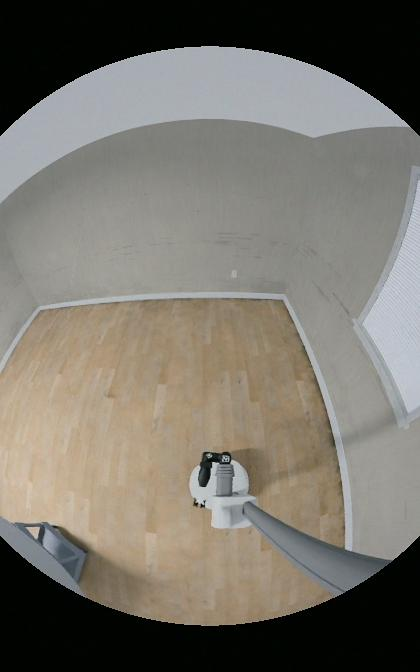

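Scene clock: 527.53 s.
move: r1 moving
r1.base_odometry: x=-3.783 y=+3.738 heading=+2.870
r1.turned_by_wheels: +0.000
r1.turned_by_imu: +0.000
r1.base_tilt: forward=-1.6 right=+1.3
r1.lidar_m: 2.29 2.35 3.11 3.58 1.26 1.35 3.55 1.73 1.19 1.11 1.12 1.53
r1.base_status: strafe_m moving
r1.joint_positions: lift_m=+0.387 arm_m=+0.000 wrist_yaw_rad=+3.047 wrist_pitch_rad=+0.002 wrist_roll_rad=+0.000 gripper_m=+0.001
r1.joint_status: lift_m moving
r1.measured_speeds: translate_m=+0.001 strafe_m=+0.141 rotate_rad=-0.006 lift_m=+0.146 arm_m=+0.000 wrist_yaw_rad=+0.000 wrist_pitch_rad=+0.000 wrist_roll_rad=+0.000
r1.motor_effort: lift_m=+25(28) arm_m=-4(4) wheel_0=-9(10) wheel_1=+11(11) wheel_2=-1(2)
r1.servo_current: wrist_yaw_rad=59(78) wrist_pitch_rad=39(46) wrist_roll_rad=46(59) gripper_m=59(59)
r1.hand_pose: x=-0.1079 y=+0.1142 z=+0.5650 quat_wxyz=(+0.047, -0.001, +0.000, +0.999) (m; r1's base frame)
r1.wrist_depth_mm: 137 139 - - - - - / 114 139 - - - - 1397 / 119 143 - - - - 1308 / 138 169 - - - - - / - - - - - - - / - - 1756 203 - 1921 - / 1464 1366 187 183 156 1366 1255
r2: as last shown
r2.base_tilt: forward=-0.7 right=+0.1
r2.lidar_m: 1.15 0.35 0.29 3.27 1.27 1.10 - 2.16 1.55 1.47 1.53 1.20
r2.motor_effort: lift_m=+21(21) arm_m=-4(4) wheel_0=+12(12) wheel_1=-3(3) wheel_2=-4(4)
r2.servo_current: wrist_yaw_rad=52(52) wrist_pitch_rad=52(52) wrist_roll_rad=52(65) gripper_m=104(104)
r2.wrist_depth_mm: - - 243 163 240 238 238 / - - 244 164 242 240 237 / - - 245 164 243 241 240 / - - 246 168 245 243 240 / - - 249 166 245 244 243 / - - 186 167 182 245 245 / - - 252 - 249 246 247
pictures: none
No camera images: "cameras" was empty.

Scene clock: 532.03 s.
earlier move: r1 done
r1.base_odometry: x=-4.068 y=+2.714 heading=+2.870
r1.turned_by_wheels: +0.000
r1.turned_by_imu: +0.007
r1.base_tilt: forward=-1.6 right=+1.3
r1.lidar_m: 2.23 2.33 2.66 2.52 2.62 0.81 0.80 3.28 2.33 2.16 2.24 2.39
r1.base_status: done
r1.joint_positions: lift_m=+0.600 arm_m=+0.000 wrist_yaw_rad=+3.047 wrist_pitch_rad=+0.002 wrist_roll_rad=+0.000 gripper_m=+0.001
r1.joint_status: all done
r1.measured_speeds: all 0
r1.motor_effort: lift_m=+24(29) arm_m=-4(4) wheel_0=+0(12) wheel_1=+1(11) wheel_2=+0(2)
r1.servo_current: wrist_yaw_rad=59(78) wrist_pitch_rad=39(52) wrist_roll_rad=46(72) gripper_m=46(59)
r1.hand_pose: x=-0.1079 y=+0.1142 z=+0.7771 quat_wxyz=(+0.047, -0.001, +0.000, +0.999) (m; r1's base frame)
r1.wrist_depth_mm: 137 139 - - - - - / 120 140 - - - - - / 120 150 1366 1255 - - - / 138 172 1397 - - - - / - - - - - - - / - - 191 202 976 - - / 1921 1863 179 145 145 1863 1983
r2.base_odometry: x=-2.319 y=-2.388 heading=-2.139
r2.turned_by_wheels: +0.000
r2.turned_by_imu: +0.001
r2.base_tilt: forward=-0.7 right=+0.0
r2.lidar_m: 1.16 0.33 0.32 3.28 1.26 1.10 - 2.17 1.55 1.44 1.51 1.21
r2.base_status: not commanded
r2.joint_positions: lift_m=+0.840 arm_m=+0.000 wrist_yaw_rad=+1.653 wrist_pitch_rad=+0.008 wrist_roll_rad=+0.000 gripper_m=-0.024
r2.joint_status: not commanded
r2.measured_speeds: all 0
r2.motor_effort: lift_m=+21(21) arm_m=-4(4) wheel_0=+11(12) wheel_1=-3(3) wheel_2=-3(4)
r2.servo_current: wrist_yaw_rad=46(59) wrist_pitch_rad=52(59) wrist_roll_rad=46(65) gripper_m=104(111)
r2.hand_pose: x=+0.2344 y=+0.2946 z=+1.0157 quat_wxyz=(+0.677, -0.003, +0.003, +0.736) (m; r2's base frame)
r2.wrist_depth_mm: - - 242 163 239 238 237 / - - 243 164 242 240 239 / - - 245 164 242 242 240 / - - 246 167 245 243 242 / - - 248 166 245 244 244 / - - 187 167 182 246 245 / - - 251 - 249 246 247
wait: 4.50 of 7 s (r1 has come to rest)
pictures: none
No camera images: "cameras" was empty.

Scene clock: 536.03 s.
r1.base_odometry: x=-4.068 y=+2.714 heading=+2.870
r1.turned_by_wheels: +0.000
r1.turned_by_imu: +0.000
r1.base_tilt: forward=-1.6 right=+1.3
r1.lidar_m: 2.25 2.31 2.66 2.53 2.57 0.81 0.80 3.28 2.29 2.16 2.24 2.38
r1.base_status: done
r1.joint_positions: lift_m=+0.600 arm_m=+0.000 wrist_yaw_rad=+3.047 wrist_pitch_rad=+0.002 wrist_roll_rad=+0.000 gripper_m=+0.001
r1.joint_status: all done
r1.measured_speeds: all 0
r1.motor_effort: lift_m=+24(29) arm_m=-4(4) wheel_0=+0(12) wheel_1=+1(11) wheel_2=+0(2)
r1.servo_current: wrist_yaw_rad=52(78) wrist_pitch_rad=39(52) wrist_roll_rad=52(72) gripper_m=52(59)
r1.hand_pose: x=-0.1079 y=+0.1142 z=+0.7771 quat_wxyz=(+0.047, -0.001, +0.000, +0.999) (m; r1's base frame)
r1.wrist_depth_mm: 137 140 - - - - - / 120 140 - - - - - / 121 150 1336 1281 - - - / 138 172 1397 - - - - / - - - - - - - / - - 192 203 976 - - / 1921 1808 179 145 145 1808 1921
r2.base_odometry: x=-2.319 y=-2.388 heading=-2.139
r2.turned_by_wheels: +0.000
r2.turned_by_imu: +0.001
r2.base_tilt: forward=-0.8 right=+0.0
r2.lidar_m: 1.17 0.31 0.33 3.27 1.25 1.12 - 2.15 1.56 1.45 1.52 1.22
r2.base_status: not commanded
r2.joint_positions: lift_m=+0.840 arm_m=+0.000 wrist_yaw_rad=+1.653 wrist_pitch_rad=+0.008 wrist_roll_rad=+0.000 gripper_m=-0.024
r2.joint_status: not commanded
r2.measured_speeds: all 0
r2.motor_effort: lift_m=+21(21) arm_m=-4(4) wheel_0=+12(12) wheel_1=-3(3) wheel_2=-4(4)
r2.servo_current: wrist_yaw_rad=59(59) wrist_pitch_rad=46(59) wrist_roll_rad=52(65) gripper_m=111(111)
r2.hand_pose: x=+0.2344 y=+0.2946 z=+1.0157 quat_wxyz=(+0.677, -0.003, +0.003, +0.736) (m; r2's base frame)
r2.wrist_depth_mm: - - 242 163 240 239 237 / - - 244 164 241 241 238 / - - 246 165 242 241 240 / - - 247 167 244 243 242 / - - 248 166 245 245 244 / - - 187 167 182 246 245 / - - 252 - 248 247 247
wait: 4.00 s; at rest by 0.27 s
pictures: r1_head_left_camera
Images, in order (width x height): r1_head_left_camera 420x672.

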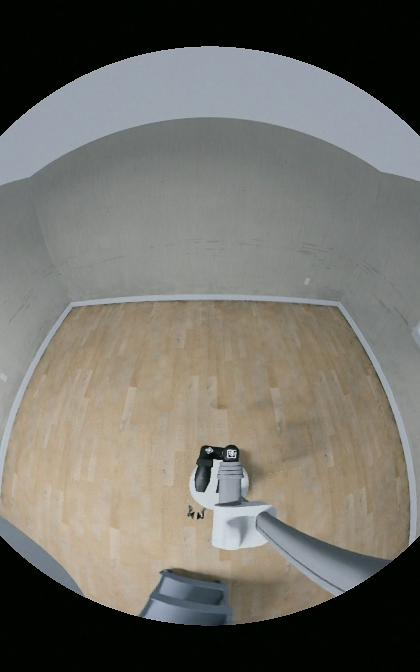

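Scene clock: 536.53 s.
move: r1 moving
r1.base_odometry: x=-4.068 y=+2.714 heading=+3.122
r1.turned_by_wheels: +0.252
r1.turned_by_imu: +0.253
r1.base_tilt: forward=-1.6 right=+1.3
r1.lidar_m: 2.24 2.51 2.53 2.51 2.85 0.78 0.85 2.66 2.22 2.15 2.48 2.27
r1.base_status: rotate_rad moving
r1.joint_positions: lift_m=+0.600 arm_m=+0.000 wrist_yaw_rad=+3.047 wrist_pitch_rad=+0.002 wrist_roll_rad=+0.000 gripper_m=+0.001
r1.joint_status: not commanded
r1.measured_speeds: translate_m=-0.002 strafe_m=-0.001 rotate_rad=+0.976 lift_m=+0.000 arm_m=+0.000 wrist_yaw_rad=+0.000 wrist_pitch_rad=+0.000 wrist_roll_rad=+0.000
r1.motor_effort: lift_m=+24(24) arm_m=-4(4) wheel_0=-8(10) wheel_1=-7(9) wheel_2=-6(7)
r1.servo_current: wrist_yaw_rad=46(59) wrist_pitch_rad=46(46) wrist_roll_rad=46(59) gripper_m=46(52)
r1.hand_pose: x=-0.1079 y=+0.1142 z=+0.7771 quat_wxyz=(+0.047, -0.001, +0.000, +0.999) (m; r1's base frame)
r1.wrist_depth_mm: 137 140 - - - - - / 114 140 - - - - - / 121 151 - - 1205 - - / 138 176 - - - - - / - - - - - - - / - - - 202 175 - - / 1921 1808 187 146 145 1983 1921
r2: as last shown
r2.turned_by_imu: +0.000
r2.base_tilt: forward=-0.7 right=+0.0
r2.lidar_m: 1.15 0.31 0.31 3.28 1.28 1.09 - 2.12 1.52 1.46 1.54 1.21
r2.motor_effort: lift_m=+21(21) arm_m=-4(4) wheel_0=+12(12) wheel_1=-2(3) wheel_2=-4(4)
r2.servo_current: wrist_yaw_rad=52(59) wrist_pitch_rad=52(52) wrist_roll_rad=46(52) gripper_m=104(111)
r2.wrist_depth_mm: - - 242 163 240 237 239 / - - 243 163 241 239 239 / - - 246 164 242 241 239 / - - 247 167 244 243 242 / - - 249 166 247 244 243 / - - 187 167 182 247 246 / - - 253 - 249 247 246
pictures: none
No camera images: "cameras" was empty.

Scene clock: 538.90 s.
earlier move: r1 done
r1.base_odometry: x=-4.068 y=+2.714 heading=-0.273
r1.turned_by_wheels: +2.888
r1.turned_by_imu: +2.903
r1.base_tilt: forward=-1.6 right=+1.3
r1.lidar_m: 0.81 3.32 2.30 2.15 2.20 2.39 2.22 2.30 2.71 2.54 2.59 0.82
r1.base_status: done
r1.joint_positions: lift_m=+0.600 arm_m=+0.000 wrist_yaw_rad=+3.047 wrist_pitch_rad=+0.002 wrist_roll_rad=+0.000 gripper_m=+0.001
r1.joint_status: not commanded
r1.measured_speeds: all 0
r1.motor_effort: lift_m=+24(25) arm_m=-4(4) wheel_0=-2(10) wheel_1=-1(9) wheel_2=+0(9)
r1.servo_current: wrist_yaw_rad=46(72) wrist_pitch_rad=39(52) wrist_roll_rad=52(59) gripper_m=46(52)
r1.hand_pose: x=-0.1079 y=+0.1142 z=+0.7771 quat_wxyz=(+0.047, -0.001, +0.000, +0.999) (m; r1's base frame)
r1.wrist_depth_mm: 137 156 - - - - - / 127 141 - - - - - / 127 168 - - - - - / 138 191 - - - - - / - - - - - - - / - - - 203 - - - / 1983 1863 188 183 145 1808 1863
r2.base_odometry: x=-2.319 y=-2.388 heading=-2.139
r2.turned_by_wheels: +0.000
r2.turned_by_imu: +0.000
r2.base_tilt: forward=-0.7 right=+0.0
r2.lidar_m: 1.15 0.34 0.30 3.27 1.27 1.12 - 2.12 1.52 1.46 1.51 1.21
r2.base_status: not commanded
r2.joint_positions: lift_m=+0.840 arm_m=+0.000 wrist_yaw_rad=+1.653 wrist_pitch_rad=+0.008 wrist_roll_rad=+0.000 gripper_m=-0.024
r2.joint_status: not commanded
r2.measured_speeds: all 0
r2.motor_effort: lift_m=+21(21) arm_m=-4(4) wheel_0=+12(12) wheel_1=-3(3) wheel_2=-3(4)
r2.servo_current: wrist_yaw_rad=46(65) wrist_pitch_rad=52(59) wrist_roll_rad=39(59) gripper_m=104(111)
r2.hand_pose: x=+0.2344 y=+0.2946 z=+1.0157 quat_wxyz=(+0.677, -0.003, +0.003, +0.736) (m; r2's base frame)
r2.wrist_depth_mm: - - 242 163 239 238 236 / - - 242 164 242 238 238 / - - 246 164 242 242 240 / - - 246 168 245 243 242 / - - 249 166 246 244 243 / - - 187 167 182 247 245 / - - 252 - 249 246 247
wait: 2.37 of 7 s (r1 has come to rest)
pictures: r1_head_camera, r1_head_left_camera, r1_head_right_camera
Images, in order (width x height): r1_head_camera 420x560, r1_head_left_camera 420x672, r1_head_right_camera 420x672.

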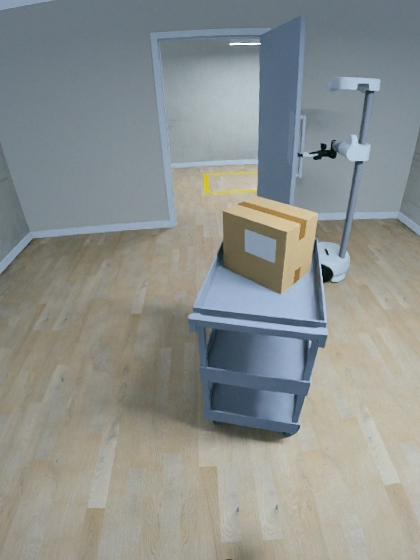

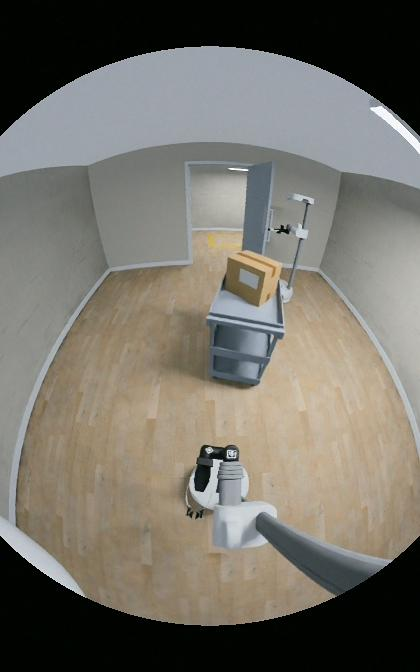

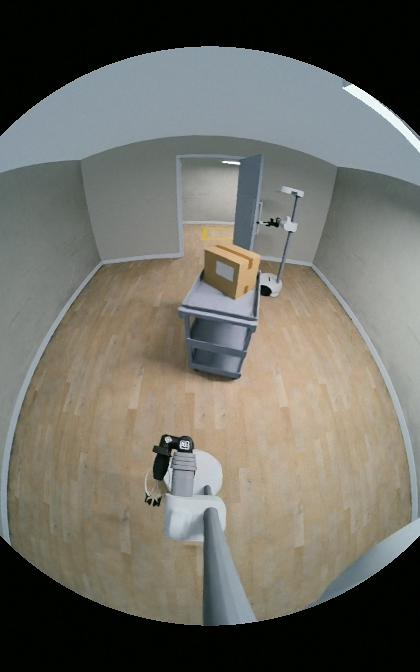

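Emit:
zoom_image(camera="r1_head_camera", region=[150, 180, 370, 450])

Scaled by 1.867 from the camera's 420x560 image, which has a finer 600x800 frame.

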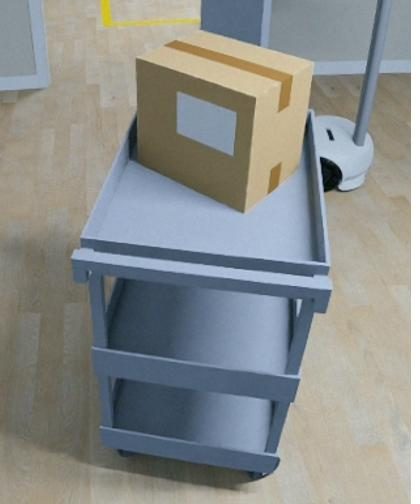

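Emit:
move(blocking=false, r1={"base":{"rotate_rad":-0.2},"joints":{"wrist_yaw_rad":0.0,"gripper_m":0.1,"lift_m":0.66}}, cameras=[])

Emit:
wait(seconds=1.5, cameras=[])

Emit:
wait(seconds=3, cameras=["r1_head_camera","r1_wrist_camera"])

Scene clock: 567.50 s.
move: r1 moving
r1.base_odometry: x=-4.068 y=+2.714 heading=-0.456
r1.turned_by_wheels: -0.183
r1.turned_by_imu: -0.184
r1.base_tilt: forward=-1.6 right=+1.3
r1.lidar_m: 0.80 0.88 2.52 2.18 2.15 2.55 2.26 2.26 2.68 2.55 2.54 2.97
r1.base_status: rotate_rad moving
r1.joint_positions: lift_m=+0.636 arm_m=+0.000 wrist_yaw_rad=+2.463 wrist_pitch_rad=+0.002 wrist_roll_rad=+0.000 gripper_m=+0.019
r1.joint_status: lift_m moving; wrist_yaw_rad moving; gripper_m moving
r1.measured_speeds: translate_m=+0.001 strafe_m=-0.001 rotate_rad=-0.295 lift_m=+0.124 arm_m=+0.000 wrist_yaw_rad=-1.820 wrist_pitch_rad=+0.000 wrist_roll_rad=+0.000
r1.motor_effort: lift_m=+27(28) arm_m=-4(4) wheel_0=+3(7) wheel_1=+0(7) wheel_2=+2(6)
r1.servo_current: wrist_yaw_rad=78(137) wrist_pitch_rad=39(52) wrist_roll_rad=52(65) gripper_m=65(85)
r1.hand_pose: x=+0.0012 y=+0.2490 z=+0.8141 quat_wxyz=(+0.333, -0.001, +0.000, +0.943) (m; r1's base frame)
r1.wrist_depth_mm: - - - - - 1921 1808 / - - - - - - 1863 / - - - - - - 1756 / - - - - - - 1756 / - - - - - - - / - - 196 211 187 - - / 1921 1863 1808 153 185 1756 -
r2: as last shown
r2.base_tilt: forward=-0.8 right=+0.1
r2.lidar_m: 1.15 0.34 0.29 3.28 1.28 1.11 - 2.12 1.53 1.47 1.53 1.21
r2.motor_effort: lift_m=+21(21) arm_m=-4(4) wheel_0=+11(12) wheel_1=-2(3) wheel_2=-4(4)
r2.servo_current: wrist_yaw_rad=52(52) wrist_pitch_rad=52(52) wrist_roll_rad=46(59) gripper_m=104(104)
r2.wrist_depth_mm: - - 242 162 240 239 237 / - - 244 164 241 241 238 / - - 245 164 243 242 240 / - - 247 167 244 243 241 / - - 247 166 246 244 244 / - - 186 167 182 246 245 / - - 252 - 249 246 247
pictures: none
No camera images: "cameras" was empty.

Scene clock: 569.00 s.
earlier move: r1 moving
r1.base_odometry: x=-4.068 y=+2.714 heading=-0.473
r1.turned_by_wheels: -0.017
r1.turned_by_imu: -0.017
r1.base_tilt: forward=-1.6 right=+1.3
r1.lidar_m: 0.78 0.85 2.55 2.18 2.15 2.53 2.28 2.26 2.66 2.53 2.53 2.93
r1.base_status: done
r1.joint_positions: lift_m=+0.659 arm_m=+0.000 wrist_yaw_rad=+0.004 wrist_pitch_rad=+0.002 wrist_roll_rad=+0.000 gripper_m=+0.100
r1.joint_status: lift_m moving; wrist_yaw_rad moving; the others done
r1.measured_speeds: translate_m=+0.000 strafe_m=+0.000 rotate_rad=+0.000 lift_m=+0.000 arm_m=+0.000 wrist_yaw_rad=-0.079 wrist_pitch_rad=+0.000 wrist_roll_rad=+0.000
r1.motor_effort: lift_m=+25(28) arm_m=-4(4) wheel_0=+2(7) wheel_1=+2(7) wheel_2=-1(6)
r1.servo_current: wrist_yaw_rad=46(137) wrist_pitch_rad=52(52) wrist_roll_rad=65(65) gripper_m=39(85)
r1.hand_pose: x=+0.4597 y=-0.0863 z=+0.8371 quat_wxyz=(+1.000, +0.000, +0.001, +0.002) (m; r1's base frame)
r1.wrist_depth_mm: - - - - - - - / - - - - - - - / - - 917 1060 - - - / - - 917 1042 - - - / - - - 654 - - - / - - 213 - 198 - - / - - - 140 1921 1808 -
r2.base_odometry: x=-2.319 y=-2.388 heading=-2.139
r2.turned_by_wheels: +0.000
r2.turned_by_imu: +0.000
r2.base_tilt: forward=-0.7 right=+0.0
r2.lidar_m: 1.16 0.34 0.31 3.26 1.26 1.10 - 2.12 1.54 1.46 1.54 1.20
r2.base_status: not commanded
r2.joint_positions: lift_m=+0.840 arm_m=+0.000 wrist_yaw_rad=+1.653 wrist_pitch_rad=+0.008 wrist_roll_rad=+0.000 gripper_m=-0.024
r2.joint_status: not commanded
r2.measured_speeds: all 0
r2.motor_effort: lift_m=+21(21) arm_m=-4(4) wheel_0=+12(12) wheel_1=-3(3) wheel_2=-4(4)
r2.servo_current: wrist_yaw_rad=39(59) wrist_pitch_rad=52(59) wrist_roll_rad=46(59) gripper_m=98(111)
r2.hand_pose: x=+0.2344 y=+0.2946 z=+1.0157 quat_wxyz=(+0.677, -0.003, +0.003, +0.736) (m; r2's base frame)
r2.wrist_depth_mm: - - 242 163 240 238 238 / - - 244 163 241 240 238 / - - 245 164 243 242 240 / - - 247 167 244 242 242 / - - 249 166 245 245 244 / - - 186 167 182 246 245 / - - 251 - 249 247 247
wait: 1.50 s; no rest
pictures: none
No camera images: "cameras" was empty.

Scene clock: 569.33 s.
earlier move: r1 done
r1.base_odometry: x=-4.068 y=+2.714 heading=-0.473
r1.turned_by_wheels: +0.000
r1.turned_by_imu: +0.000
r1.base_tilt: forward=-1.6 right=+1.3
r1.lidar_m: 0.79 0.84 2.54 2.18 2.14 2.55 2.26 2.27 2.64 2.54 2.53 2.94
r1.base_status: done
r1.joint_positions: lift_m=+0.659 arm_m=+0.000 wrist_yaw_rad=+0.003 wrist_pitch_rad=+0.002 wrist_roll_rad=+0.000 gripper_m=+0.100
r1.joint_status: all done
r1.measured_speeds: all 0
r1.motor_effort: lift_m=+25(28) arm_m=-4(4) wheel_0=+2(7) wheel_1=+2(7) wheel_2=-1(6)
r1.servo_current: wrist_yaw_rad=39(137) wrist_pitch_rad=46(52) wrist_roll_rad=52(65) gripper_m=52(85)
r1.hand_pose: x=+0.4595 y=-0.0866 z=+0.8371 quat_wxyz=(+1.000, +0.000, +0.001, +0.001) (m; r1's base frame)
r1.wrist_depth_mm: - - - - - - - / - - - - - - - / - - 917 1078 - - - / - - 917 1042 - - - / - - - 661 - - - / - - 212 - 198 - - / - 164 - 140 1983 1808 -
r2.base_odometry: x=-2.319 y=-2.388 heading=-2.139
r2.turned_by_wheels: +0.000
r2.turned_by_imu: +0.000
r2.base_tilt: forward=-0.7 right=+0.0
r2.lidar_m: 1.15 0.32 0.33 3.27 1.27 1.11 - 2.14 1.55 1.44 1.53 1.23
r2.base_status: not commanded
r2.joint_positions: lift_m=+0.840 arm_m=+0.000 wrist_yaw_rad=+1.653 wrist_pitch_rad=+0.008 wrist_roll_rad=+0.000 gripper_m=-0.024
r2.joint_status: not commanded
r2.measured_speeds: all 0
r2.motor_effort: lift_m=+21(21) arm_m=-4(4) wheel_0=+12(12) wheel_1=-2(3) wheel_2=-4(4)
r2.servo_current: wrist_yaw_rad=39(59) wrist_pitch_rad=46(59) wrist_roll_rad=52(59) gripper_m=104(111)
r2.hand_pose: x=+0.2344 y=+0.2946 z=+1.0157 quat_wxyz=(+0.677, -0.003, +0.003, +0.736) (m; r2's base frame)
r2.wrist_depth_mm: - - 242 163 239 239 238 / - - 243 164 241 240 239 / - - 246 164 242 242 241 / - - 248 168 244 243 242 / - - 249 166 245 244 244 / - - 186 167 182 246 245 / - - 252 - 248 247 247
wait: 0.33 of 3 s (r1 has come to rest)
pictures: r1_head_camera, r1_wrist_camera
Images, in order (width x height): r1_head_camera 420x560, r1_wrist_camera 616x392.

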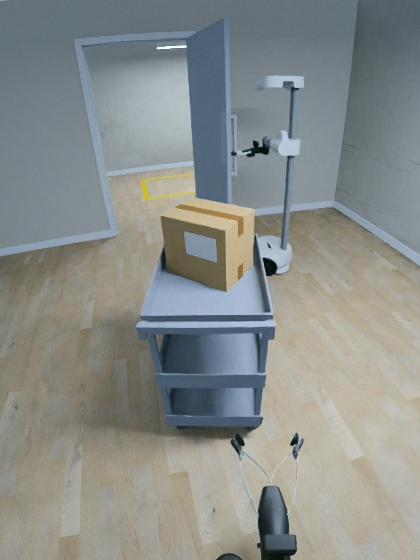

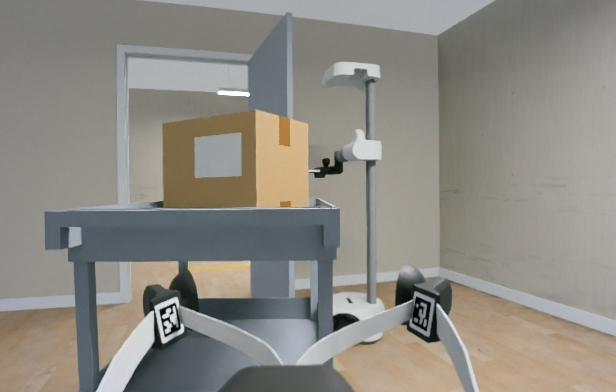

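Emit:
zoom_image(camera="r1_wrist_camera", region=[30, 180, 360, 290])

Emit:
zoom_image(camera="r1_head_camera", region=[120, 240, 300, 440])

Scaled by 1.527.

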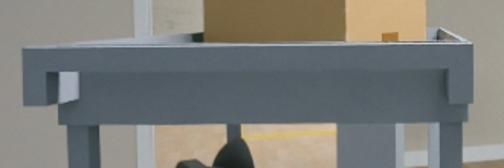

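Scaled by 2.520 from the camera's 420x560 image, which has a finer 600x800 frame.

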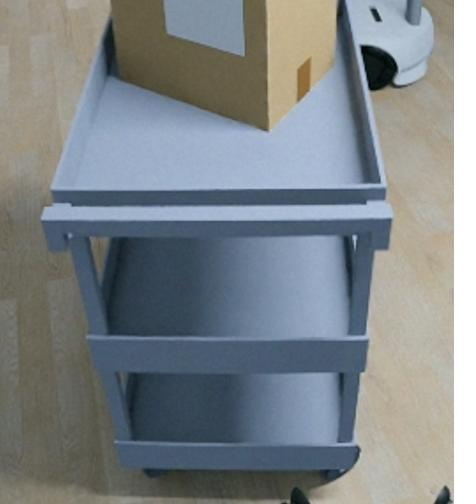

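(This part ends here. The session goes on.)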